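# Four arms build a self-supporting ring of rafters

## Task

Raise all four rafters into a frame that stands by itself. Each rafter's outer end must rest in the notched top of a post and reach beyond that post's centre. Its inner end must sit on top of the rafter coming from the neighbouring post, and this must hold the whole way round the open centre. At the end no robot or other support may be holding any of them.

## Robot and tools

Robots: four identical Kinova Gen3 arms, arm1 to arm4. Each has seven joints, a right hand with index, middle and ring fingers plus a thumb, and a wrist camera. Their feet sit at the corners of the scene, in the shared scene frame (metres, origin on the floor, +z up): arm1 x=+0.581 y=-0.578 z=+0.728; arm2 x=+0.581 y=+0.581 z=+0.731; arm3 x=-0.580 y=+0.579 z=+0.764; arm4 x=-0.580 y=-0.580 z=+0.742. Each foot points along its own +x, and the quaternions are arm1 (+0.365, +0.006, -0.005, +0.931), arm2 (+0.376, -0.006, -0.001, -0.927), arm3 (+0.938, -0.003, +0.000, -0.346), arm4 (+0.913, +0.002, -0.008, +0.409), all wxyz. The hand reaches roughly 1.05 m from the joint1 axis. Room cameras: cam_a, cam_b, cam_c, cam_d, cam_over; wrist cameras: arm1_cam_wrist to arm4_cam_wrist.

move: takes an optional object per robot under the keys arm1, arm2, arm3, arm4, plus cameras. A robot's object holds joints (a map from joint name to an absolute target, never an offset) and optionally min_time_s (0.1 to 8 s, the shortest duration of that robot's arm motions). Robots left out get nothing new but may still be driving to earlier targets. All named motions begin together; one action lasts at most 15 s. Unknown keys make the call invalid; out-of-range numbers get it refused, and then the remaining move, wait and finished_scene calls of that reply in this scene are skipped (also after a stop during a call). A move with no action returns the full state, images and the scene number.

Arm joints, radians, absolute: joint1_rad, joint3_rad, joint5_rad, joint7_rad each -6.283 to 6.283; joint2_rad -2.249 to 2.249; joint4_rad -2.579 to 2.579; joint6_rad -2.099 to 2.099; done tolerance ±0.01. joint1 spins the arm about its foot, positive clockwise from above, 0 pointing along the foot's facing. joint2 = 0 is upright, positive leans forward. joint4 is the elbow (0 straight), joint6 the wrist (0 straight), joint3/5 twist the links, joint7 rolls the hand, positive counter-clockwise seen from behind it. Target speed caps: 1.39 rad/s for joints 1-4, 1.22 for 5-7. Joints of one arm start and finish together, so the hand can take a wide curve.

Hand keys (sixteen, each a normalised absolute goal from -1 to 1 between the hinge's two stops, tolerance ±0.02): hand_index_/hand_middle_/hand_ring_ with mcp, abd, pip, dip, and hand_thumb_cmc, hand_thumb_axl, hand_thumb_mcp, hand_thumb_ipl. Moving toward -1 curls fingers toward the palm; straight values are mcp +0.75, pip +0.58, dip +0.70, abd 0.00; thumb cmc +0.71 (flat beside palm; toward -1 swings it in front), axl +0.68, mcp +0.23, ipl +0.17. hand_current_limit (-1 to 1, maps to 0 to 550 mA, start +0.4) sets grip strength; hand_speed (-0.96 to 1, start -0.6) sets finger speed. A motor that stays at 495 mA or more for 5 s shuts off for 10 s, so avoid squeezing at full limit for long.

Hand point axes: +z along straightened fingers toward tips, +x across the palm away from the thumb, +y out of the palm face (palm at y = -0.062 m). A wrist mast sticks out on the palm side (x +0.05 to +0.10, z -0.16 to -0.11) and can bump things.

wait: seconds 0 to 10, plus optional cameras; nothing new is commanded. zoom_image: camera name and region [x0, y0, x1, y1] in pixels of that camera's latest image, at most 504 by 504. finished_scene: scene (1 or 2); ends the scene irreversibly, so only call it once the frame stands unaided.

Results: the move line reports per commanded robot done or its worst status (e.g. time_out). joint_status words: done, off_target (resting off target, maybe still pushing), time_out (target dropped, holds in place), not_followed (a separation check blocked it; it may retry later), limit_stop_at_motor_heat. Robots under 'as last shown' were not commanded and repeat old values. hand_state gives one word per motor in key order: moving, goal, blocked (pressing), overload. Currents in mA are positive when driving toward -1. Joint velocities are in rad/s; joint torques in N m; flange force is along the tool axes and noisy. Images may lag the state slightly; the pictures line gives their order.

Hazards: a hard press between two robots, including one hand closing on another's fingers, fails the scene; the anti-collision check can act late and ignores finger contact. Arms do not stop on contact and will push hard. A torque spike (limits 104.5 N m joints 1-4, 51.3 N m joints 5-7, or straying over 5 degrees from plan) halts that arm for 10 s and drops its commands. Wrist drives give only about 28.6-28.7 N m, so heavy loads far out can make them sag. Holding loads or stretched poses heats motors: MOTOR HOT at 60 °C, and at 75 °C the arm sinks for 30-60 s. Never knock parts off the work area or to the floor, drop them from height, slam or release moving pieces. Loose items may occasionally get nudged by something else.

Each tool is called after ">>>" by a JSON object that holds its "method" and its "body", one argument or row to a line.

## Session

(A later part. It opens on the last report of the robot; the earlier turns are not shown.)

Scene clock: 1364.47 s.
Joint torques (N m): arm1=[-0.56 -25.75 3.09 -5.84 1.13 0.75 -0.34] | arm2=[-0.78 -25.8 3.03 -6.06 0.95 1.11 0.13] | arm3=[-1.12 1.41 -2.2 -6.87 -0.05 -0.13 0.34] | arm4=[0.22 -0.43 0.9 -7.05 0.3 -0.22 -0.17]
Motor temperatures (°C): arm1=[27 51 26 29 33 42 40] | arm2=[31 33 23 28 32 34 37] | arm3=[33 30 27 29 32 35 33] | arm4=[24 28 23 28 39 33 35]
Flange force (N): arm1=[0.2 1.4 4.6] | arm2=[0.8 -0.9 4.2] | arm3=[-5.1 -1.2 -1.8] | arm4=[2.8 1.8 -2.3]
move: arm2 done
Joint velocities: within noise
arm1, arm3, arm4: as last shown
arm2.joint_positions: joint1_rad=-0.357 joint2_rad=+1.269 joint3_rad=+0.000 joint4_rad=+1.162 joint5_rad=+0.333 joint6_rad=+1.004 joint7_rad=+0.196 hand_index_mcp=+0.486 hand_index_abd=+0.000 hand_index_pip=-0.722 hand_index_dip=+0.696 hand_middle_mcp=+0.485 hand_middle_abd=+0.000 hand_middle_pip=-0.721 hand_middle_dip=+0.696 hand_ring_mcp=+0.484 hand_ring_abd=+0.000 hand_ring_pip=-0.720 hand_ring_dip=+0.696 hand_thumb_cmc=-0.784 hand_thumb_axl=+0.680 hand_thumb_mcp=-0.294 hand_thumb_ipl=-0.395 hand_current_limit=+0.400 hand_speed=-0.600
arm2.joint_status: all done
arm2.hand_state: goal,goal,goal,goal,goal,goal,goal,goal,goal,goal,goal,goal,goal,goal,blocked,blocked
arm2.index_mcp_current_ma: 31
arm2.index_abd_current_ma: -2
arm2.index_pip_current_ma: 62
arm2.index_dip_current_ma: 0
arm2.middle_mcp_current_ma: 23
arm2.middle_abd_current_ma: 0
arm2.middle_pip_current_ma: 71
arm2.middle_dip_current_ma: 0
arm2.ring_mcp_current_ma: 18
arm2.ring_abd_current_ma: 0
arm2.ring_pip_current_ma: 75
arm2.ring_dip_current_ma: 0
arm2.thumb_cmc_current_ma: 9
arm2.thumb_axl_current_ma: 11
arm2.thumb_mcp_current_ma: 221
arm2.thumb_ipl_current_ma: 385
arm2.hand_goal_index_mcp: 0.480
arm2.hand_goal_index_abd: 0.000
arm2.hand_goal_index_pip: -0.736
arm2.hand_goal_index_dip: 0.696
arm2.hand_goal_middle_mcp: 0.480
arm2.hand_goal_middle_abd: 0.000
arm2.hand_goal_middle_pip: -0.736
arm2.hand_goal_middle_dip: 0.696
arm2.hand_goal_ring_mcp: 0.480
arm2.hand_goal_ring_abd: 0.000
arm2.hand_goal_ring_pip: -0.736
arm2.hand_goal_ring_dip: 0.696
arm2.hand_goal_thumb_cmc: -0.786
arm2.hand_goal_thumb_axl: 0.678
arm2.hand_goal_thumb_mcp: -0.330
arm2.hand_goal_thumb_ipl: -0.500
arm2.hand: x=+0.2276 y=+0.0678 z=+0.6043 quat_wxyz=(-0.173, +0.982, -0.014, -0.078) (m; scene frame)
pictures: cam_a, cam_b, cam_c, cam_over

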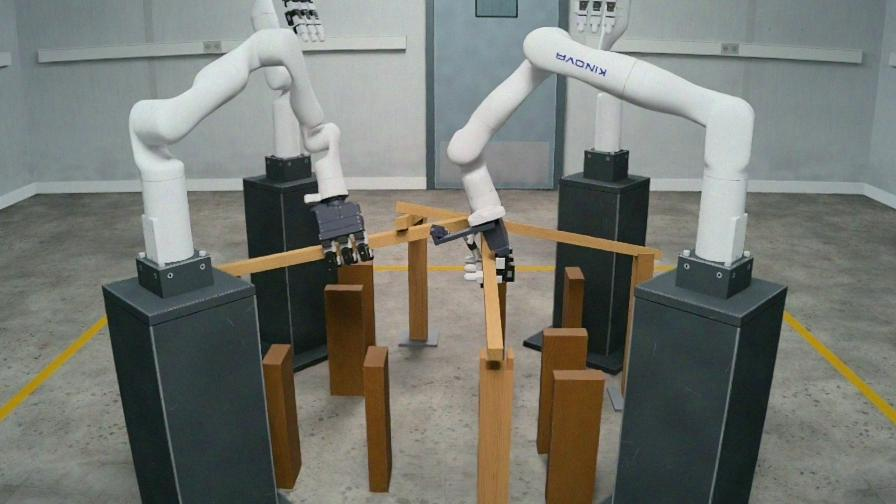

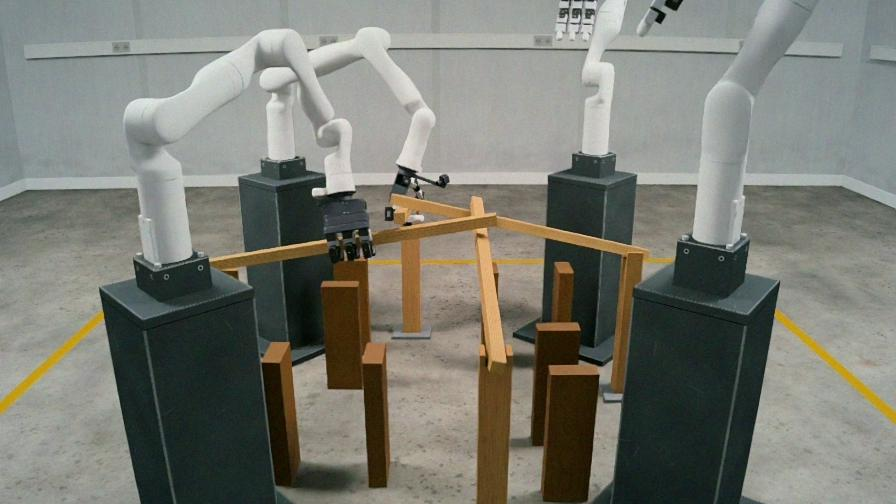

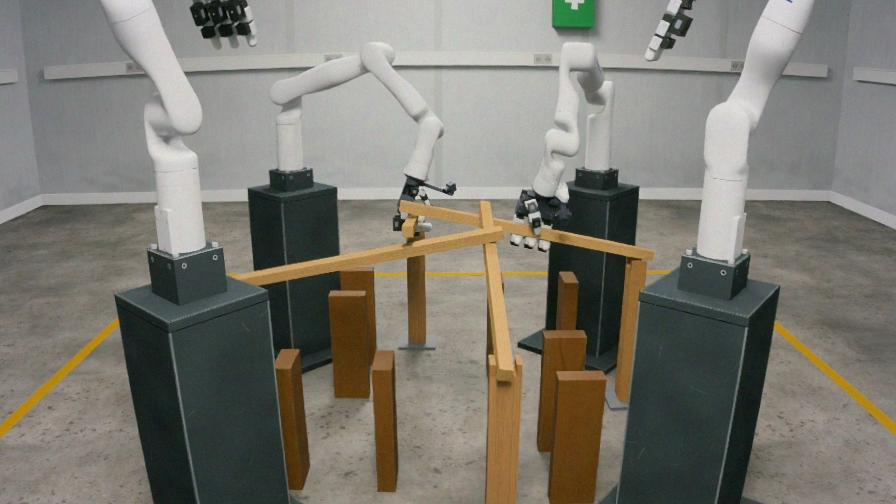

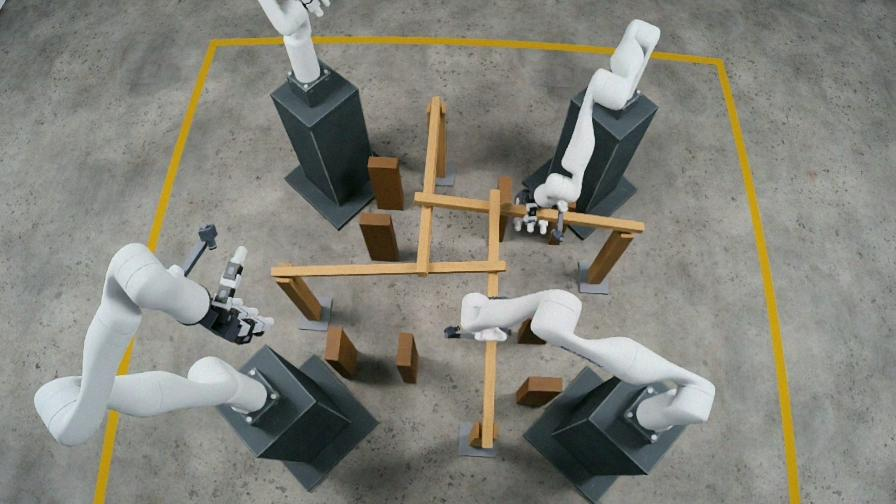

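>>> {"method": "move", "body": {
  "arm2": {"joints":{"joint1_rad":-0.3696,"joint2_rad":1.2993,"joint3_rad":0,"joint4_rad":1.1702,"joint5_rad":0.3704,"joint6_rad":0.9661,"joint7_rad":0.1422},"min_time_s":2},
  "cameras": ["cam_a","cam_b","cam_c"]
}}

>>> {"method": "move", "body": {
  "arm2": {"joints":{"joint1_rad":-0.3696,"joint2_rad":1.3117,"joint3_rad":0,"joint4_rad":1.1632,"joint5_rad":0.3719,"joint6_rad":0.9610,"joint7_rad":0.1398},"min_time_s":1},
  "cameras": ["cam_a","cam_b","cam_c","cam_d"]
}}

>>> {"method": "zoom_image", "body": {
  "camera": "cam_a",
  "region": [450, 300, 540, 400]
}}

>>> {"method": "zoom_image", "body": {
  "camera": "cam_b",
  "region": [380, 190, 500, 250]
}}

>>> {"method": "zoom_image", "body": {
  "camera": "cam_c",
  "region": [380, 180, 520, 260]
}}

Scene clock: 1403.30 s.
Joint torques (N m): arm1=[-0.6 -25.76 3.14 -5.85 1.11 0.75 -0.32] | arm2=[-0.72 -25.79 3.12 -5.8 0.96 1.16 0.12] | arm3=[-1.14 1.39 -2.28 -6.97 -0.05 -0.16 0.34] | arm4=[0.28 -0.43 0.91 -7.05 0.33 -0.28 -0.17]
Motor temperatures (°C): arm1=[27 51 26 29 33 42 40] | arm2=[31 34 23 28 32 34 37] | arm3=[33 30 27 29 32 35 33] | arm4=[24 28 23 28 39 33 35]
Flange force (N): arm1=[0.2 1.3 4.7] | arm2=[0.8 -0.7 4.1] | arm3=[-5.4 -1.3 -1.5] | arm4=[2.8 1.8 -2.6]
move: arm2 done
Joint velocities: within noise
arm1, arm4: as last shown
arm2.joint_positions: joint1_rad=-0.370 joint2_rad=+1.299 joint3_rad=+0.000 joint4_rad=+1.170 joint5_rad=+0.370 joint6_rad=+0.966 joint7_rad=+0.142 hand_index_mcp=+0.486 hand_index_abd=+0.000 hand_index_pip=-0.723 hand_index_dip=+0.696 hand_middle_mcp=+0.485 hand_middle_abd=+0.000 hand_middle_pip=-0.721 hand_middle_dip=+0.696 hand_ring_mcp=+0.484 hand_ring_abd=+0.000 hand_ring_pip=-0.720 hand_ring_dip=+0.696 hand_thumb_cmc=-0.784 hand_thumb_axl=+0.680 hand_thumb_mcp=-0.294 hand_thumb_ipl=-0.395 hand_current_limit=+0.400 hand_speed=-0.600
arm2.joint_status: all done
arm2.hand_state: goal,goal,goal,goal,goal,goal,goal,goal,goal,goal,goal,goal,goal,goal,blocked,blocked
arm2.index_mcp_current_ma: 31
arm2.index_abd_current_ma: -2
arm2.index_pip_current_ma: 61
arm2.index_dip_current_ma: 0
arm2.middle_mcp_current_ma: 23
arm2.middle_abd_current_ma: 0
arm2.middle_pip_current_ma: 70
arm2.middle_dip_current_ma: 0
arm2.ring_mcp_current_ma: 18
arm2.ring_abd_current_ma: 0
arm2.ring_pip_current_ma: 75
arm2.ring_dip_current_ma: 0
arm2.thumb_cmc_current_ma: 9
arm2.thumb_axl_current_ma: 11
arm2.thumb_mcp_current_ma: 221
arm2.thumb_ipl_current_ma: 385
arm2.hand_goal_index_mcp: 0.480
arm2.hand_goal_index_abd: 0.000
arm2.hand_goal_index_pip: -0.736
arm2.hand_goal_index_dip: 0.696
arm2.hand_goal_middle_mcp: 0.480
arm2.hand_goal_middle_abd: 0.000
arm2.hand_goal_middle_pip: -0.736
arm2.hand_goal_middle_dip: 0.696
arm2.hand_goal_ring_mcp: 0.480
arm2.hand_goal_ring_abd: 0.000
arm2.hand_goal_ring_pip: -0.736
arm2.hand_goal_ring_dip: 0.696
arm2.hand_goal_thumb_cmc: -0.786
arm2.hand_goal_thumb_axl: 0.678
arm2.hand_goal_thumb_mcp: -0.330
arm2.hand_goal_thumb_ipl: -0.500
arm2.hand: x=+0.2276 y=+0.0692 z=+0.5867 quat_wxyz=(-0.173, +0.980, -0.017, -0.093) (m; scene frame)
arm3.joint_positions: joint1_rad=-0.260 joint2_rad=-0.450 joint3_rad=+0.000 joint4_rad=+1.500 joint5_rad=+0.000 joint6_rad=+1.970 joint7_rad=+0.180 hand_index_mcp=+0.481 hand_index_abd=-0.001 hand_index_pip=+0.576 hand_index_dip=+0.696 hand_middle_mcp=+0.482 hand_middle_abd=+0.001 hand_middle_pip=+0.576 hand_middle_dip=+0.696 hand_ring_mcp=+0.481 hand_ring_abd=+0.001 hand_ring_pip=+0.576 hand_ring_dip=+0.696 hand_thumb_cmc=-0.785 hand_thumb_axl=+0.680 hand_thumb_mcp=+0.215 hand_thumb_ipl=+0.164 hand_current_limit=+0.400 hand_speed=-0.600
arm3.joint_status: not commanded
arm3.hand_state: goal,goal,goal,goal,goal,goal,goal,goal,goal,goal,goal,goal,goal,goal,goal,goal
arm3.index_mcp_current_ma: 0
arm3.index_abd_current_ma: 0
arm3.index_pip_current_ma: 0
arm3.index_dip_current_ma: 0
arm3.middle_mcp_current_ma: 0
arm3.middle_abd_current_ma: 0
arm3.middle_pip_current_ma: 0
arm3.middle_dip_current_ma: 0
arm3.ring_mcp_current_ma: 0
arm3.ring_abd_current_ma: 0
arm3.ring_pip_current_ma: 0
arm3.ring_dip_current_ma: 0
arm3.thumb_cmc_current_ma: 0
arm3.thumb_axl_current_ma: 1
arm3.thumb_mcp_current_ma: -11
arm3.thumb_ipl_current_ma: -2
arm3.hand_goal_index_mcp: 0.480
arm3.hand_goal_index_abd: 0.000
arm3.hand_goal_index_pip: 0.578
arm3.hand_goal_index_dip: 0.696
arm3.hand_goal_middle_mcp: 0.480
arm3.hand_goal_middle_abd: 0.000
arm3.hand_goal_middle_pip: 0.578
arm3.hand_goal_middle_dip: 0.696
arm3.hand_goal_ring_mcp: 0.480
arm3.hand_goal_ring_abd: 0.000
arm3.hand_goal_ring_pip: 0.578
arm3.hand_goal_ring_dip: 0.696
arm3.hand_goal_thumb_cmc: -0.786
arm3.hand_goal_thumb_axl: 0.678
arm3.hand_goal_thumb_mcp: 0.226
arm3.hand_goal_thumb_ipl: 0.168
arm3.hand: x=-0.3995 y=+0.4614 z=+1.2953 quat_wxyz=(+0.056, +0.793, +0.606, +0.025) (m; scene frame)
pictures: cam_a, cam_b, cam_c

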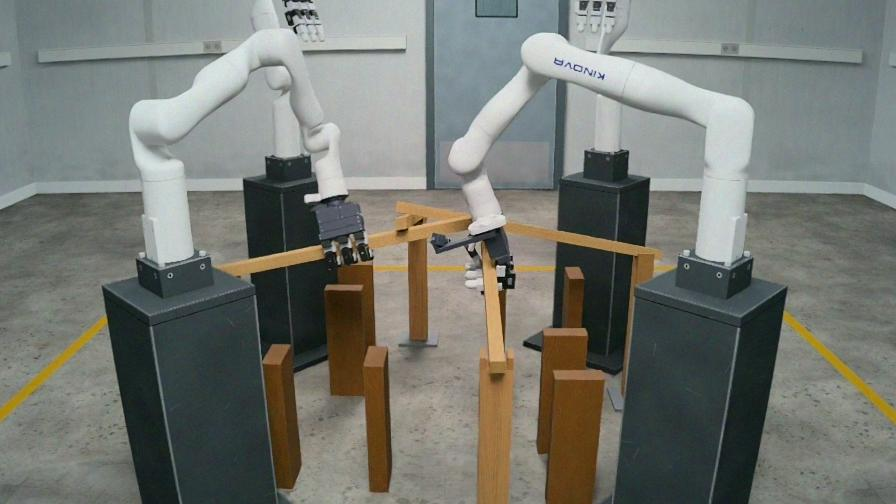

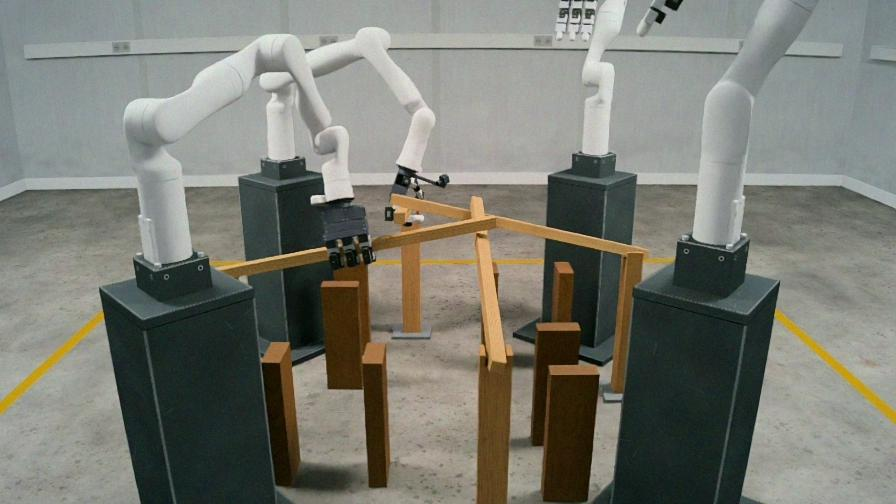

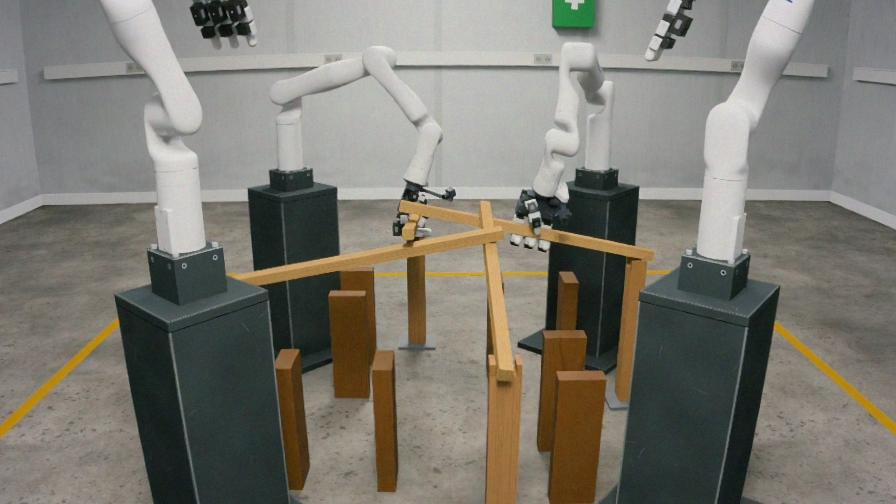

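Scene clock: 1404.60 s.
Joint torques (N m): arm1=[-0.53 -25.74 3.11 -5.84 1.12 0.75 -0.31] | arm2=[-0.75 -25.81 3.15 -5.78 0.98 1.16 0.15] | arm3=[-1.18 1.34 -2.25 -6.95 -0.1 -0.17 0.32] | arm4=[0.25 -0.47 0.82 -7.08 0.3 -0.23 -0.16]
Motor temperatures (°C): arm1=[27 51 26 29 33 42 40] | arm2=[31 34 23 28 32 34 37] | arm3=[33 30 27 29 32 35 33] | arm4=[24 28 23 28 39 33 35]
Flange force (N): arm1=[0.4 1.3 4.6] | arm2=[0.9 -0.8 4.1] | arm3=[-5.4 -1.2 -1.7] | arm4=[2.5 1.8 -2.3]
move: arm2 done
Joint velocities: within noise
arm1.joint_positions: joint1_rad=-0.356 joint2_rad=+1.254 joint3_rad=+0.000 joint4_rad=+1.252 joint5_rad=+0.437 joint6_rad=+0.937 joint7_rad=+0.035 hand_index_mcp=+0.511 hand_index_abd=-0.019 hand_index_pip=-0.717 hand_index_dip=+0.696 hand_middle_mcp=+0.494 hand_middle_abd=-0.001 hand_middle_pip=-0.729 hand_middle_dip=+0.696 hand_ring_mcp=+0.491 hand_ring_abd=+0.000 hand_ring_pip=-0.728 hand_ring_dip=+0.696 hand_thumb_cmc=-0.735 hand_thumb_axl=+0.359 hand_thumb_mcp=-0.286 hand_thumb_ipl=-0.396 hand_current_limit=+0.720 hand_speed=-0.600
arm1.joint_status: not commanded
arm1.hand_state: blocked,goal,goal,goal,goal,goal,goal,goal,goal,goal,goal,goal,blocked,blocked,blocked,blocked
arm1.index_mcp_current_ma: 22
arm1.index_abd_current_ma: -6
arm1.index_pip_current_ma: 8
arm1.index_dip_current_ma: 0
arm1.middle_mcp_current_ma: 5
arm1.middle_abd_current_ma: 0
arm1.middle_pip_current_ma: 1
arm1.middle_dip_current_ma: 0
arm1.ring_mcp_current_ma: 3
arm1.ring_abd_current_ma: 0
arm1.ring_pip_current_ma: 2
arm1.ring_dip_current_ma: 0
arm1.thumb_cmc_current_ma: 51
arm1.thumb_axl_current_ma: -14
arm1.thumb_mcp_current_ma: 473
arm1.thumb_ipl_current_ma: 473
arm1.hand_goal_index_mcp: 0.480
arm1.hand_goal_index_abd: 0.000
arm1.hand_goal_index_pip: -0.736
arm1.hand_goal_index_dip: 0.696
arm1.hand_goal_middle_mcp: 0.480
arm1.hand_goal_middle_abd: 0.000
arm1.hand_goal_middle_pip: -0.736
arm1.hand_goal_middle_dip: 0.696
arm1.hand_goal_ring_mcp: 0.480
arm1.hand_goal_ring_abd: 0.000
arm1.hand_goal_ring_pip: -0.736
arm1.hand_goal_ring_dip: 0.696
arm1.hand_goal_thumb_cmc: -0.786
arm1.hand_goal_thumb_axl: 0.380
arm1.hand_goal_thumb_mcp: -0.500
arm1.hand_goal_thumb_ipl: -0.600
arm1.hand: x=+0.0732 y=-0.2333 z=+0.6013 quat_wxyz=(+0.210, -0.675, +0.706, -0.033) (m; scene frame)
arm2.joint_positions: joint1_rad=-0.370 joint2_rad=+1.312 joint3_rad=+0.000 joint4_rad=+1.163 joint5_rad=+0.372 joint6_rad=+0.961 joint7_rad=+0.140 hand_index_mcp=+0.486 hand_index_abd=+0.000 hand_index_pip=-0.723 hand_index_dip=+0.696 hand_middle_mcp=+0.485 hand_middle_abd=+0.000 hand_middle_pip=-0.721 hand_middle_dip=+0.696 hand_ring_mcp=+0.484 hand_ring_abd=+0.000 hand_ring_pip=-0.720 hand_ring_dip=+0.696 hand_thumb_cmc=-0.784 hand_thumb_axl=+0.680 hand_thumb_mcp=-0.294 hand_thumb_ipl=-0.395 hand_current_limit=+0.400 hand_speed=-0.600
arm2.joint_status: all done
arm2.hand_state: goal,goal,goal,goal,goal,goal,goal,goal,goal,goal,goal,goal,goal,goal,blocked,blocked
arm2.index_mcp_current_ma: 31
arm2.index_abd_current_ma: -2
arm2.index_pip_current_ma: 61
arm2.index_dip_current_ma: 0
arm2.middle_mcp_current_ma: 23
arm2.middle_abd_current_ma: 0
arm2.middle_pip_current_ma: 70
arm2.middle_dip_current_ma: 0
arm2.ring_mcp_current_ma: 18
arm2.ring_abd_current_ma: 0
arm2.ring_pip_current_ma: 75
arm2.ring_dip_current_ma: 0
arm2.thumb_cmc_current_ma: 9
arm2.thumb_axl_current_ma: 11
arm2.thumb_mcp_current_ma: 221
arm2.thumb_ipl_current_ma: 385
arm2.hand_goal_index_mcp: 0.480
arm2.hand_goal_index_abd: 0.000
arm2.hand_goal_index_pip: -0.736
arm2.hand_goal_index_dip: 0.696
arm2.hand_goal_middle_mcp: 0.480
arm2.hand_goal_middle_abd: 0.000
arm2.hand_goal_middle_pip: -0.736
arm2.hand_goal_middle_dip: 0.696
arm2.hand_goal_ring_mcp: 0.480
arm2.hand_goal_ring_abd: 0.000
arm2.hand_goal_ring_pip: -0.736
arm2.hand_goal_ring_dip: 0.696
arm2.hand_goal_thumb_cmc: -0.786
arm2.hand_goal_thumb_axl: 0.678
arm2.hand_goal_thumb_mcp: -0.330
arm2.hand_goal_thumb_ipl: -0.500
arm2.hand: x=+0.2275 y=+0.0691 z=+0.5807 quat_wxyz=(-0.173, +0.980, -0.017, -0.093) (m; scene frame)
arm3, arm4: as last shown
pictures: cam_a, cam_b, cam_c, cam_d

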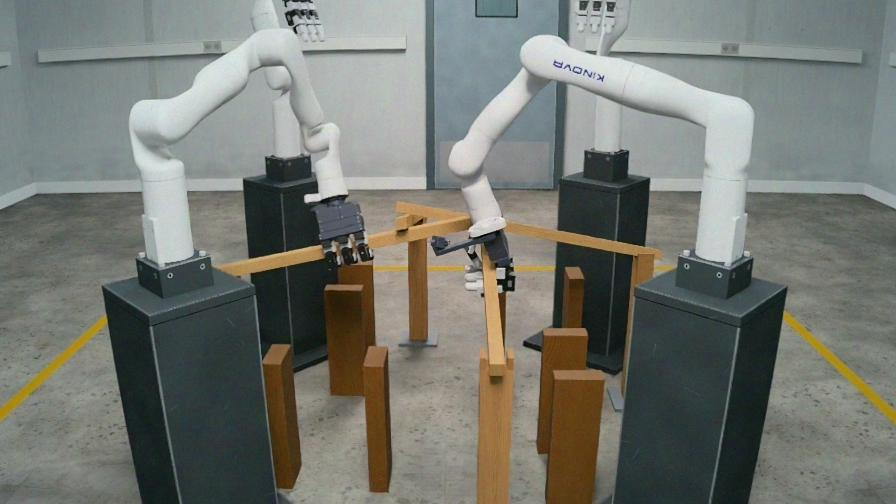

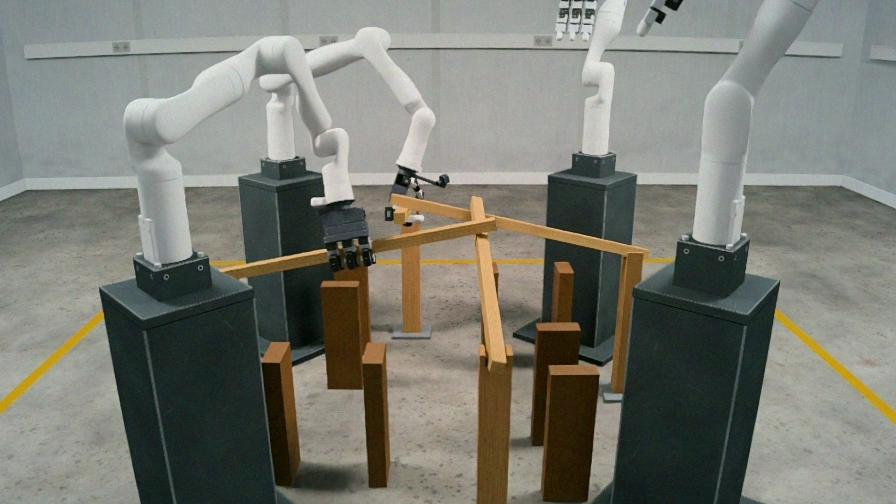

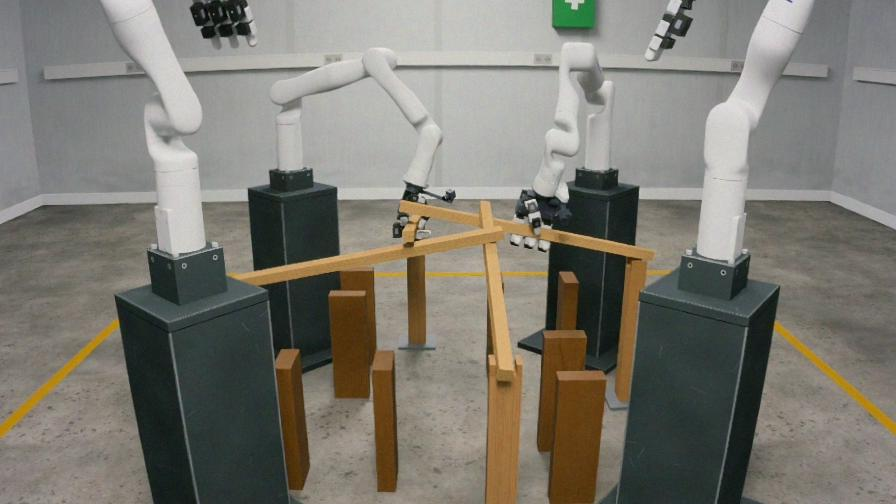

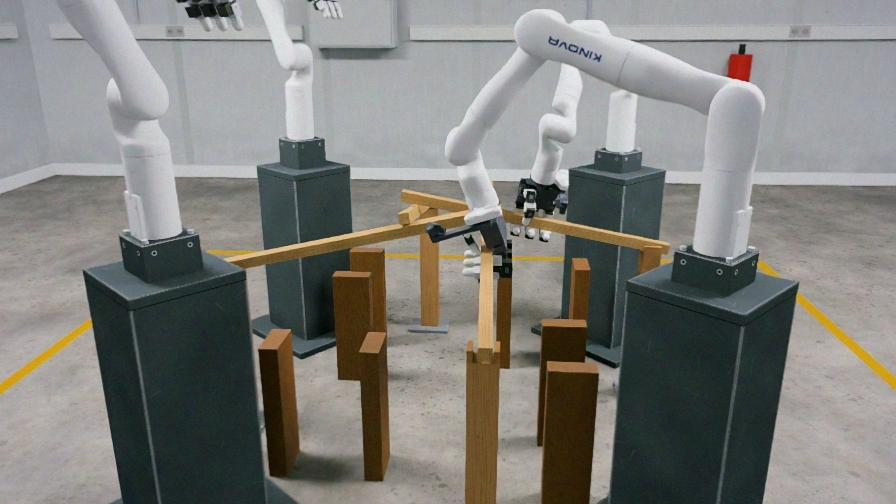

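Scaled by 5.040 from the camera's 896x504 image, which has a finer 1280x720 frame.

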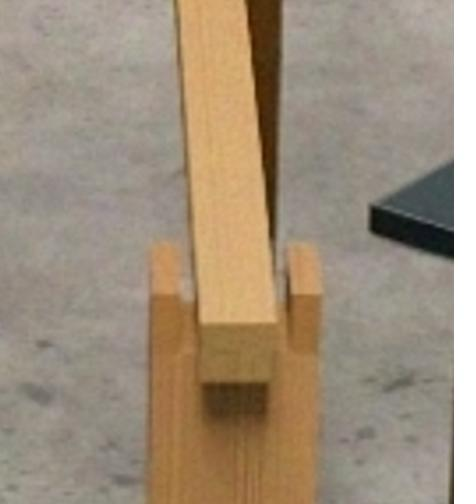

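Scaled by 4.200 from the camera's 896x504 image, which has a finer 1280x720 frame.

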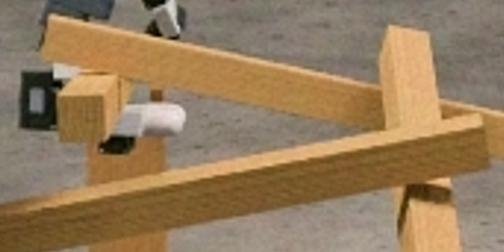

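Scaled by 3.600 from the camera's 896x504 image, which has a finer 1280x720 frame.

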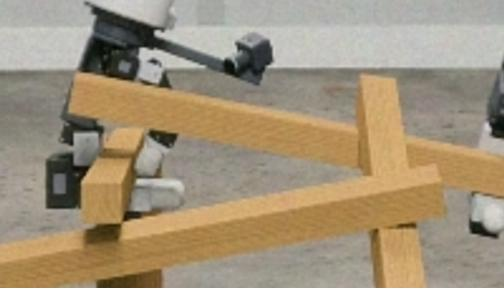

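>>> {"method": "move", "body": {
  "arm2": {"joints":{"joint1_rad":-0.3696,"joint2_rad":1.3159,"joint3_rad":0,"joint4_rad":1.1608,"joint5_rad":0.3725,"joint6_rad":0.9594,"joint7_rad":0.1390},"min_time_s":1},
  "cameras": ["cam_c","cam_d"]
}}

>>> {"method": "zoom_image", "body": {
  "camera": "cam_d",
  "region": [620, 220, 700, 280]
}}

>>> {"method": "zoom_image", "body": {
  "camera": "cam_c",
  "region": [380, 200, 460, 260]
}}

Scene clock: 1414.37 s.
Joint torques (N m): arm1=[-0.53 -25.73 3.16 -5.85 1.11 0.75 -0.34] | arm2=[-0.77 -25.77 3.17 -5.73 0.94 1.17 0.13] | arm3=[-1.12 1.37 -2.28 -6.87 -0.04 -0.16 0.31] | arm4=[0.29 -0.48 0.88 -7.06 0.32 -0.24 -0.14]
Motor temperatures (°C): arm1=[27 51 26 29 33 42 40] | arm2=[31 34 23 28 32 34 37] | arm3=[33 30 27 29 32 35 33] | arm4=[24 28 23 28 39 33 35]
Flange force (N): arm1=[0.3 1.3 4.6] | arm2=[0.8 -0.8 4.1] | arm3=[-5.5 -1.2 -1.9] | arm4=[2.8 1.9 -2.4]
move: arm2 done
Joint velocities: within noise
arm1, arm3, arm4: as last shown
arm2.joint_positions: joint1_rad=-0.370 joint2_rad=+1.316 joint3_rad=+0.000 joint4_rad=+1.161 joint5_rad=+0.373 joint6_rad=+0.959 joint7_rad=+0.139 hand_index_mcp=+0.486 hand_index_abd=+0.000 hand_index_pip=-0.723 hand_index_dip=+0.696 hand_middle_mcp=+0.485 hand_middle_abd=+0.000 hand_middle_pip=-0.721 hand_middle_dip=+0.696 hand_ring_mcp=+0.484 hand_ring_abd=+0.000 hand_ring_pip=-0.720 hand_ring_dip=+0.696 hand_thumb_cmc=-0.784 hand_thumb_axl=+0.680 hand_thumb_mcp=-0.294 hand_thumb_ipl=-0.395 hand_current_limit=+0.400 hand_speed=-0.600
arm2.joint_status: all done
arm2.hand_state: goal,goal,goal,goal,goal,goal,goal,goal,goal,goal,goal,goal,goal,goal,blocked,blocked
arm2.index_mcp_current_ma: 31
arm2.index_abd_current_ma: -2
arm2.index_pip_current_ma: 61
arm2.index_dip_current_ma: 0
arm2.middle_mcp_current_ma: 23
arm2.middle_abd_current_ma: 0
arm2.middle_pip_current_ma: 70
arm2.middle_dip_current_ma: 0
arm2.ring_mcp_current_ma: 18
arm2.ring_abd_current_ma: 0
arm2.ring_pip_current_ma: 75
arm2.ring_dip_current_ma: 0
arm2.thumb_cmc_current_ma: 9
arm2.thumb_axl_current_ma: 11
arm2.thumb_mcp_current_ma: 221
arm2.thumb_ipl_current_ma: 385
arm2.hand_goal_index_mcp: 0.480
arm2.hand_goal_index_abd: 0.000
arm2.hand_goal_index_pip: -0.736
arm2.hand_goal_index_dip: 0.696
arm2.hand_goal_middle_mcp: 0.480
arm2.hand_goal_middle_abd: 0.000
arm2.hand_goal_middle_pip: -0.736
arm2.hand_goal_middle_dip: 0.696
arm2.hand_goal_ring_mcp: 0.480
arm2.hand_goal_ring_abd: 0.000
arm2.hand_goal_ring_pip: -0.736
arm2.hand_goal_ring_dip: 0.696
arm2.hand_goal_thumb_cmc: -0.786
arm2.hand_goal_thumb_axl: 0.678
arm2.hand_goal_thumb_mcp: -0.330
arm2.hand_goal_thumb_ipl: -0.500
arm2.hand: x=+0.2275 y=+0.0692 z=+0.5786 quat_wxyz=(-0.173, +0.980, -0.017, -0.093) (m; scene frame)
pictures: cam_c, cam_d

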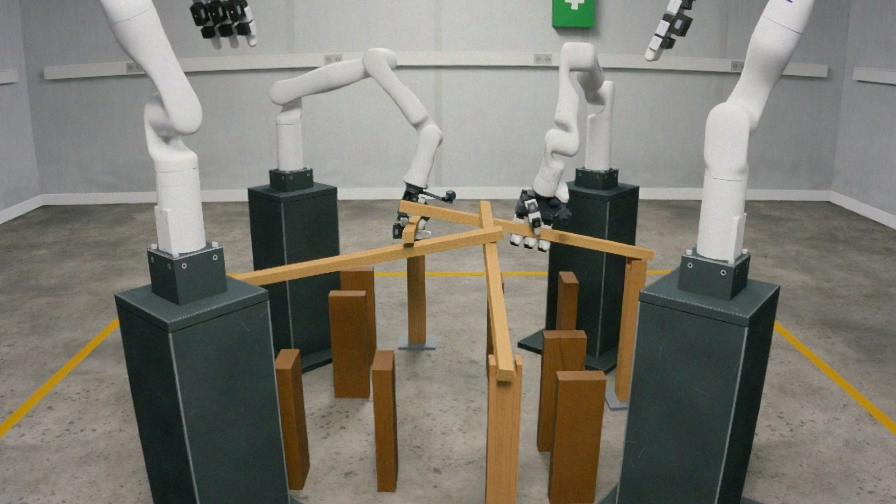

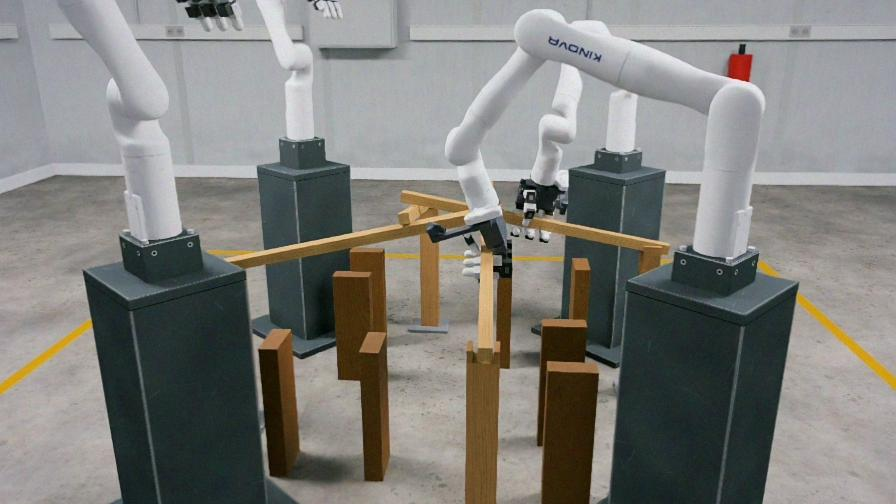

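Scaled by 6.300 from the camera's 896x504 image, which has a finer 1280x720 frame.

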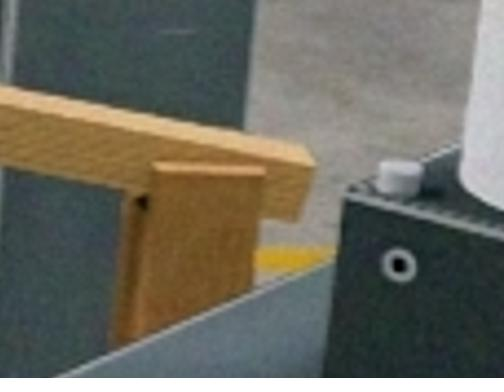

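Scaled by 6.300 from the camera's 896x504 image, which has a finer 1280x720 frame.

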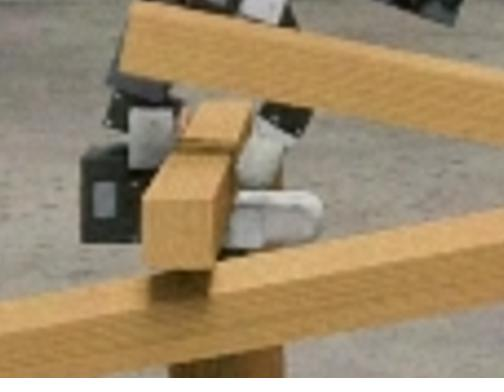

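>>> {"method": "move", "body": {
  "arm2": {"joints":{"joint1_rad":-0.3639,"joint2_rad":1.3253,"joint3_rad":0,"joint4_rad":1.1486,"joint5_rad":0.3626,"joint6_rad":0.9622,"joint7_rad":0.1542},"min_time_s":1},
  "cameras": ["cam_c","cam_d","cam_b"]
}}

>>> {"method": "zoom_image", "body": {
  "camera": "cam_b",
  "region": [440, 190, 520, 250]
}}

>>> {"method": "zoom_image", "body": {
  "camera": "cam_c",
  "region": [380, 200, 460, 260]
}}

>>> {"method": "zoom_image", "body": {
  "camera": "cam_d",
  "region": [380, 170, 480, 240]
}}

Scene clock: 1449.40 s.
Joint torques (N m): arm1=[-0.43 -26.67 3.58 -6.21 1.41 0.77 -0.4] | arm2=[-0.81 -24.46 2.8 -6.74 0.92 -0.04 0.08] | arm3=[-1.13 1.35 -2.31 -7 -0.06 -0.18 0.32] | arm4=[0.23 -0.45 0.91 -7.13 0.28 -0.21 -0.16]
Motor temperatures (°C): arm1=[27 50 26 29 33 42 40] | arm2=[31 34 23 28 32 33 37] | arm3=[33 29 27 29 32 35 33] | arm4=[24 28 23 28 39 33 35]
Flange force (N): arm1=[0.9 1.9 5.8] | arm2=[1.7 -5.3 0.2] | arm3=[-5.5 -1.3 -1.5] | arm4=[2.8 1.8 -2.0]
move: arm2 done
Joint velocities: within noise
arm1, arm3: as last shown
arm1.joint_positions: joint1_rad=-0.356 joint2_rad=+1.254 joint3_rad=+0.000 joint4_rad=+1.252 joint5_rad=+0.437 joint6_rad=+0.937 joint7_rad=+0.035 hand_index_mcp=+0.514 hand_index_abd=-0.025 hand_index_pip=-0.711 hand_index_dip=+0.696 hand_middle_mcp=+0.497 hand_middle_abd=-0.001 hand_middle_pip=-0.729 hand_middle_dip=+0.696 hand_ring_mcp=+0.495 hand_ring_abd=+0.000 hand_ring_pip=-0.728 hand_ring_dip=+0.696 hand_thumb_cmc=-0.731 hand_thumb_axl=+0.358 hand_thumb_mcp=-0.286 hand_thumb_ipl=-0.400 hand_current_limit=+0.720 hand_speed=-0.600
arm1.hand_state: blocked,blocked,blocked,goal,goal,goal,goal,goal,goal,goal,goal,goal,blocked,blocked,blocked,blocked
arm1.index_mcp_current_ma: 27
arm1.index_abd_current_ma: -10
arm1.index_pip_current_ma: 13
arm1.middle_mcp_current_ma: 7
arm1.ring_mcp_current_ma: 6
arm1.thumb_cmc_current_ma: 60
arm1.thumb_axl_current_ma: -15
arm2.joint_positions: joint1_rad=-0.364 joint2_rad=+1.325 joint3_rad=+0.000 joint4_rad=+1.149 joint5_rad=+0.363 joint6_rad=+0.962 joint7_rad=+0.154 hand_index_mcp=+0.489 hand_index_abd=+0.000 hand_index_pip=-0.727 hand_index_dip=+0.696 hand_middle_mcp=+0.488 hand_middle_abd=+0.000 hand_middle_pip=-0.725 hand_middle_dip=+0.696 hand_ring_mcp=+0.488 hand_ring_abd=+0.000 hand_ring_pip=-0.723 hand_ring_dip=+0.696 hand_thumb_cmc=-0.784 hand_thumb_axl=+0.679 hand_thumb_mcp=-0.283 hand_thumb_ipl=-0.420 hand_current_limit=+0.400 hand_speed=-0.600
arm2.joint_status: all done
arm2.hand_state: goal,goal,goal,goal,goal,goal,goal,goal,goal,goal,goal,goal,goal,goal,blocked,blocked
arm2.index_mcp_current_ma: 41
arm2.index_abd_current_ma: -2
arm2.index_pip_current_ma: 39
arm2.index_dip_current_ma: 0
arm2.middle_mcp_current_ma: 38
arm2.middle_abd_current_ma: 0
arm2.middle_pip_current_ma: 49
arm2.middle_dip_current_ma: 0
arm2.ring_mcp_current_ma: 36
arm2.ring_abd_current_ma: 0
arm2.ring_pip_current_ma: 58
arm2.ring_dip_current_ma: 0
arm2.thumb_cmc_current_ma: 9
arm2.thumb_axl_current_ma: 8
arm2.thumb_mcp_current_ma: 288
arm2.thumb_ipl_current_ma: 385
arm2.hand_goal_index_mcp: 0.480
arm2.hand_goal_index_abd: 0.000
arm2.hand_goal_index_pip: -0.736
arm2.hand_goal_index_dip: 0.696
arm2.hand_goal_middle_mcp: 0.480
arm2.hand_goal_middle_abd: 0.000
arm2.hand_goal_middle_pip: -0.736
arm2.hand_goal_middle_dip: 0.696
arm2.hand_goal_ring_mcp: 0.480
arm2.hand_goal_ring_abd: 0.000
arm2.hand_goal_ring_pip: -0.736
arm2.hand_goal_ring_dip: 0.696
arm2.hand_goal_thumb_cmc: -0.786
arm2.hand_goal_thumb_axl: 0.678
arm2.hand_goal_thumb_mcp: -0.330
arm2.hand_goal_thumb_ipl: -0.500
arm2.on_its_own: hand_thumb_ipl moved -0.025 toward your old target -0.500
arm2.hand: x=+0.2267 y=+0.0692 z=+0.5745 quat_wxyz=(-0.173, +0.981, -0.016, -0.088) (m; scene frame)
arm4.joint_positions: joint1_rad=-0.040 joint2_rad=-0.380 joint3_rad=+0.000 joint4_rad=+1.490 joint5_rad=+0.000 joint6_rad=+1.980 joint7_rad=+0.240 hand_index_mcp=+0.482 hand_index_abd=+0.000 hand_index_pip=+0.576 hand_index_dip=+0.696 hand_middle_mcp=+0.482 hand_middle_abd=+0.000 hand_middle_pip=+0.576 hand_middle_dip=+0.696 hand_ring_mcp=+0.482 hand_ring_abd=+0.002 hand_ring_pip=+0.576 hand_ring_dip=+0.696 hand_thumb_cmc=-0.785 hand_thumb_axl=+0.679 hand_thumb_mcp=+0.216 hand_thumb_ipl=+0.164 hand_current_limit=+0.400 hand_speed=-0.600
arm4.joint_status: not commanded
arm4.hand_state: goal,goal,goal,goal,goal,goal,goal,goal,goal,goal,goal,goal,goal,goal,goal,goal
arm4.index_mcp_current_ma: 4
arm4.index_abd_current_ma: 0
arm4.index_pip_current_ma: -3
arm4.index_dip_current_ma: 0
arm4.middle_mcp_current_ma: 4
arm4.middle_abd_current_ma: 0
arm4.middle_pip_current_ma: -4
arm4.middle_dip_current_ma: 0
arm4.ring_mcp_current_ma: 4
arm4.ring_abd_current_ma: 3
arm4.ring_pip_current_ma: -3
arm4.ring_dip_current_ma: 0
arm4.thumb_cmc_current_ma: 1
arm4.thumb_axl_current_ma: 2
arm4.thumb_mcp_current_ma: -37
arm4.thumb_ipl_current_ma: -13
arm4.hand_goal_index_mcp: 0.480
arm4.hand_goal_index_abd: 0.000
arm4.hand_goal_index_pip: 0.578
arm4.hand_goal_index_dip: 0.696
arm4.hand_goal_middle_mcp: 0.480
arm4.hand_goal_middle_abd: 0.000
arm4.hand_goal_middle_pip: 0.578
arm4.hand_goal_middle_dip: 0.696
arm4.hand_goal_ring_mcp: 0.480
arm4.hand_goal_ring_abd: 0.000
arm4.hand_goal_ring_pip: 0.578
arm4.hand_goal_ring_dip: 0.696
arm4.hand_goal_thumb_cmc: -0.786
arm4.hand_goal_thumb_axl: 0.678
arm4.hand_goal_thumb_mcp: 0.226
arm4.hand_goal_thumb_ipl: 0.168
arm4.hand: x=-0.4200 y=-0.4261 z=+1.2644 quat_wxyz=(+0.016, +0.222, +0.974, +0.030) (m; scene frame)
pictures: cam_b, cam_c, cam_d

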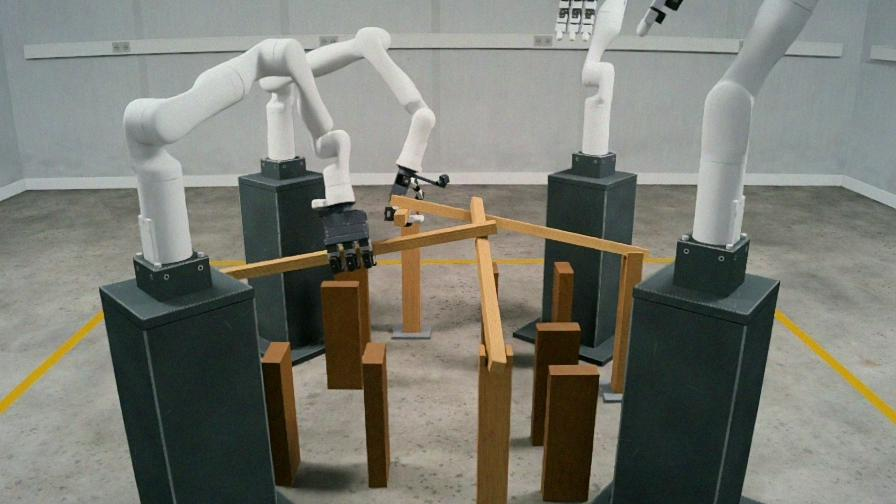

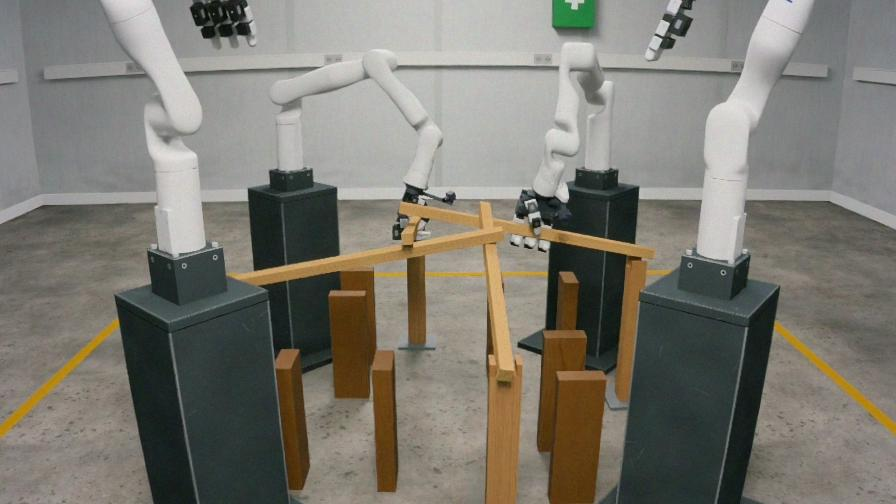

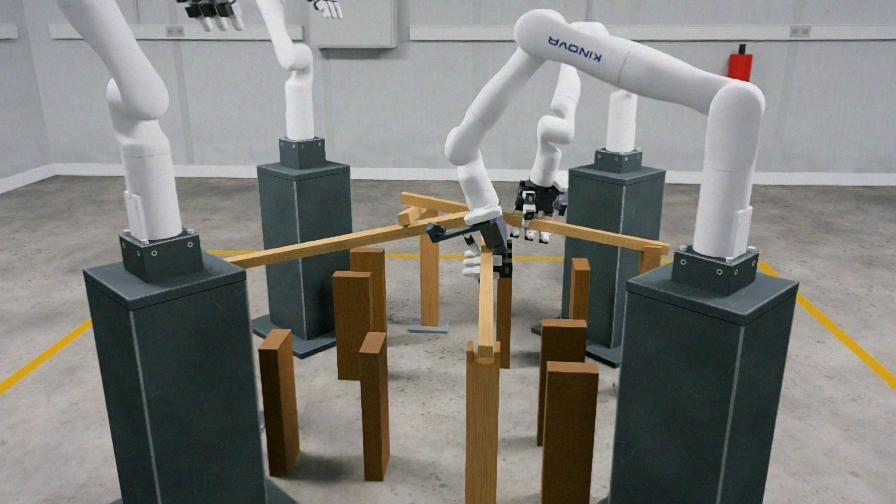

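Scaled by 6.300 from the camera's 896x504 image, which has a finer 1280x720 frame.

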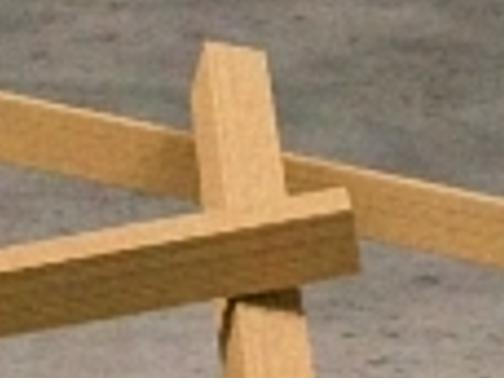

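Scaled by 6.300 from the camera's 896x504 image, which has a finer 1280x720 frame.

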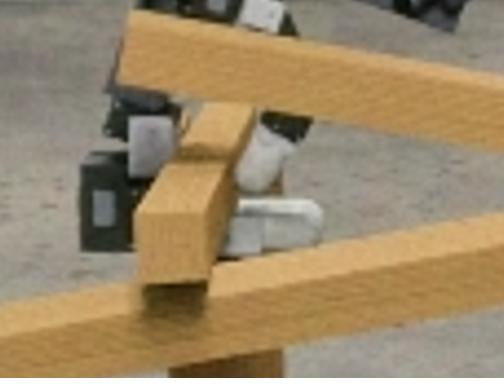

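Scaled by 5.040 from the camera's 896x504 image, which has a finer 1280x720 frame.

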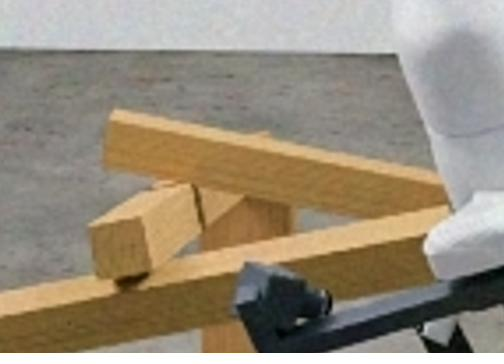

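>>> {"method": "move", "body": {
  "arm2": {"joints":{"hand_speed":-0.85,"hand_thumb_mcp":0.226,"hand_thumb_ipl":0.168}},
  "cameras": ["cam_c"]
}}

>>> {"method": "zoom_image", "body": {
  "camera": "cam_c",
  "region": [380, 200, 460, 260]
}}

Scene clock: 1458.93 s.
Joint torques (N m): arm1=[-0.49 -26.33 3.45 -6.1 1.28 0.77 -0.4] | arm2=[-1 -24.16 2.68 -5.65 0.83 0.7 0.16] | arm3=[-1.15 1.34 -2.35 -6.91 -0.03 -0.12 0.38] | arm4=[0.32 -0.37 0.84 -7.11 0.3 -0.27 -0.17]
Motor temperatures (°C): arm1=[27 50 26 29 33 42 40] | arm2=[31 34 23 28 32 33 37] | arm3=[33 29 27 29 32 35 33] | arm4=[24 28 23 28 39 33 35]
Flange force (N): arm1=[0.7 1.6 5.4] | arm2=[0.3 -2.9 1.0] | arm3=[-5.5 -1.1 -1.7] | arm4=[2.6 1.6 -2.2]
move: arm2 done
Joint velocities: within noise
arm1, arm3, arm4: as last shown
arm1.joint_positions: joint1_rad=-0.356 joint2_rad=+1.254 joint3_rad=+0.000 joint4_rad=+1.252 joint5_rad=+0.437 joint6_rad=+0.937 joint7_rad=+0.035 hand_index_mcp=+0.514 hand_index_abd=-0.025 hand_index_pip=-0.711 hand_index_dip=+0.696 hand_middle_mcp=+0.497 hand_middle_abd=-0.001 hand_middle_pip=-0.729 hand_middle_dip=+0.696 hand_ring_mcp=+0.495 hand_ring_abd=+0.000 hand_ring_pip=-0.728 hand_ring_dip=+0.696 hand_thumb_cmc=-0.731 hand_thumb_axl=+0.358 hand_thumb_mcp=-0.286 hand_thumb_ipl=-0.401 hand_current_limit=+0.720 hand_speed=-0.600
arm2.joint_positions: joint1_rad=-0.364 joint2_rad=+1.325 joint3_rad=+0.000 joint4_rad=+1.149 joint5_rad=+0.363 joint6_rad=+0.962 joint7_rad=+0.154 hand_index_mcp=+0.488 hand_index_abd=+0.000 hand_index_pip=-0.728 hand_index_dip=+0.696 hand_middle_mcp=+0.488 hand_middle_abd=+0.000 hand_middle_pip=-0.728 hand_middle_dip=+0.696 hand_ring_mcp=+0.487 hand_ring_abd=+0.000 hand_ring_pip=-0.728 hand_ring_dip=+0.696 hand_thumb_cmc=-0.784 hand_thumb_axl=+0.679 hand_thumb_mcp=+0.216 hand_thumb_ipl=+0.164 hand_current_limit=+0.400 hand_speed=-0.850
arm2.joint_status: all done
arm2.hand_state: goal,goal,goal,goal,goal,goal,goal,goal,goal,goal,goal,goal,goal,goal,goal,goal
arm2.index_mcp_current_ma: 40
arm2.index_abd_current_ma: -2
arm2.index_pip_current_ma: 36
arm2.index_dip_current_ma: 0
arm2.middle_mcp_current_ma: 37
arm2.middle_abd_current_ma: 0
arm2.middle_pip_current_ma: 34
arm2.middle_dip_current_ma: 0
arm2.ring_mcp_current_ma: 35
arm2.ring_abd_current_ma: 0
arm2.ring_pip_current_ma: 35
arm2.ring_dip_current_ma: 0
arm2.thumb_cmc_current_ma: 7
arm2.thumb_axl_current_ma: 8
arm2.thumb_mcp_current_ma: -56
arm2.thumb_ipl_current_ma: -24
arm2.hand_goal_index_mcp: 0.480
arm2.hand_goal_index_abd: 0.000
arm2.hand_goal_index_pip: -0.736
arm2.hand_goal_index_dip: 0.696
arm2.hand_goal_middle_mcp: 0.480
arm2.hand_goal_middle_abd: 0.000
arm2.hand_goal_middle_pip: -0.736
arm2.hand_goal_middle_dip: 0.696
arm2.hand_goal_ring_mcp: 0.480
arm2.hand_goal_ring_abd: 0.000
arm2.hand_goal_ring_pip: -0.736
arm2.hand_goal_ring_dip: 0.696
arm2.hand_goal_thumb_cmc: -0.786
arm2.hand_goal_thumb_axl: 0.678
arm2.hand_goal_thumb_mcp: 0.226
arm2.hand_goal_thumb_ipl: 0.168
arm2.hand: x=+0.2267 y=+0.0692 z=+0.5745 quat_wxyz=(-0.173, +0.981, -0.016, -0.088) (m; scene frame)
pictures: cam_c

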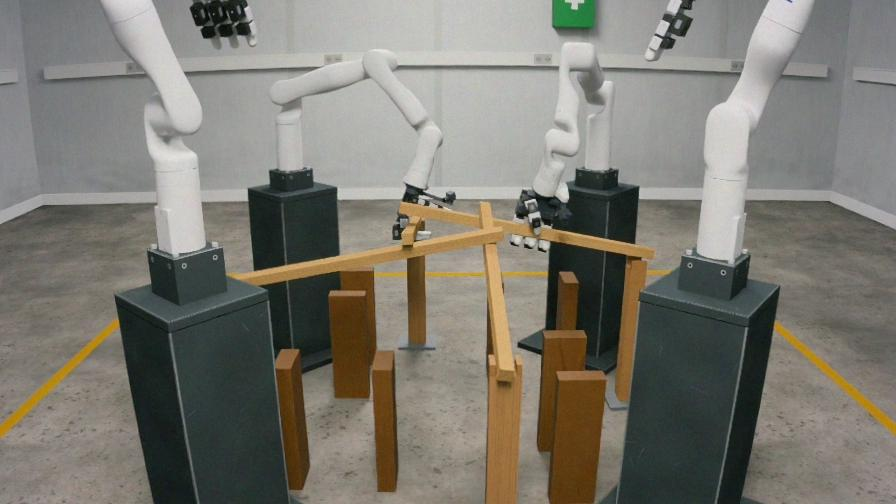

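Scaled by 6.300 from the camera's 896x504 image, which has a finer 1280x720 frame.

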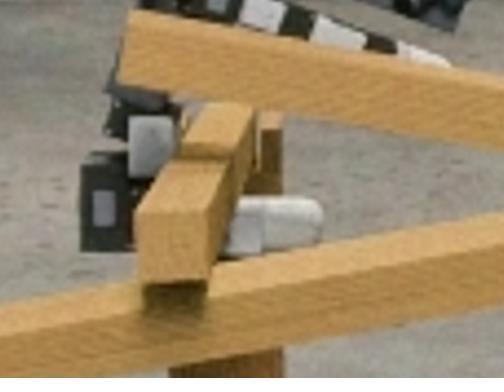

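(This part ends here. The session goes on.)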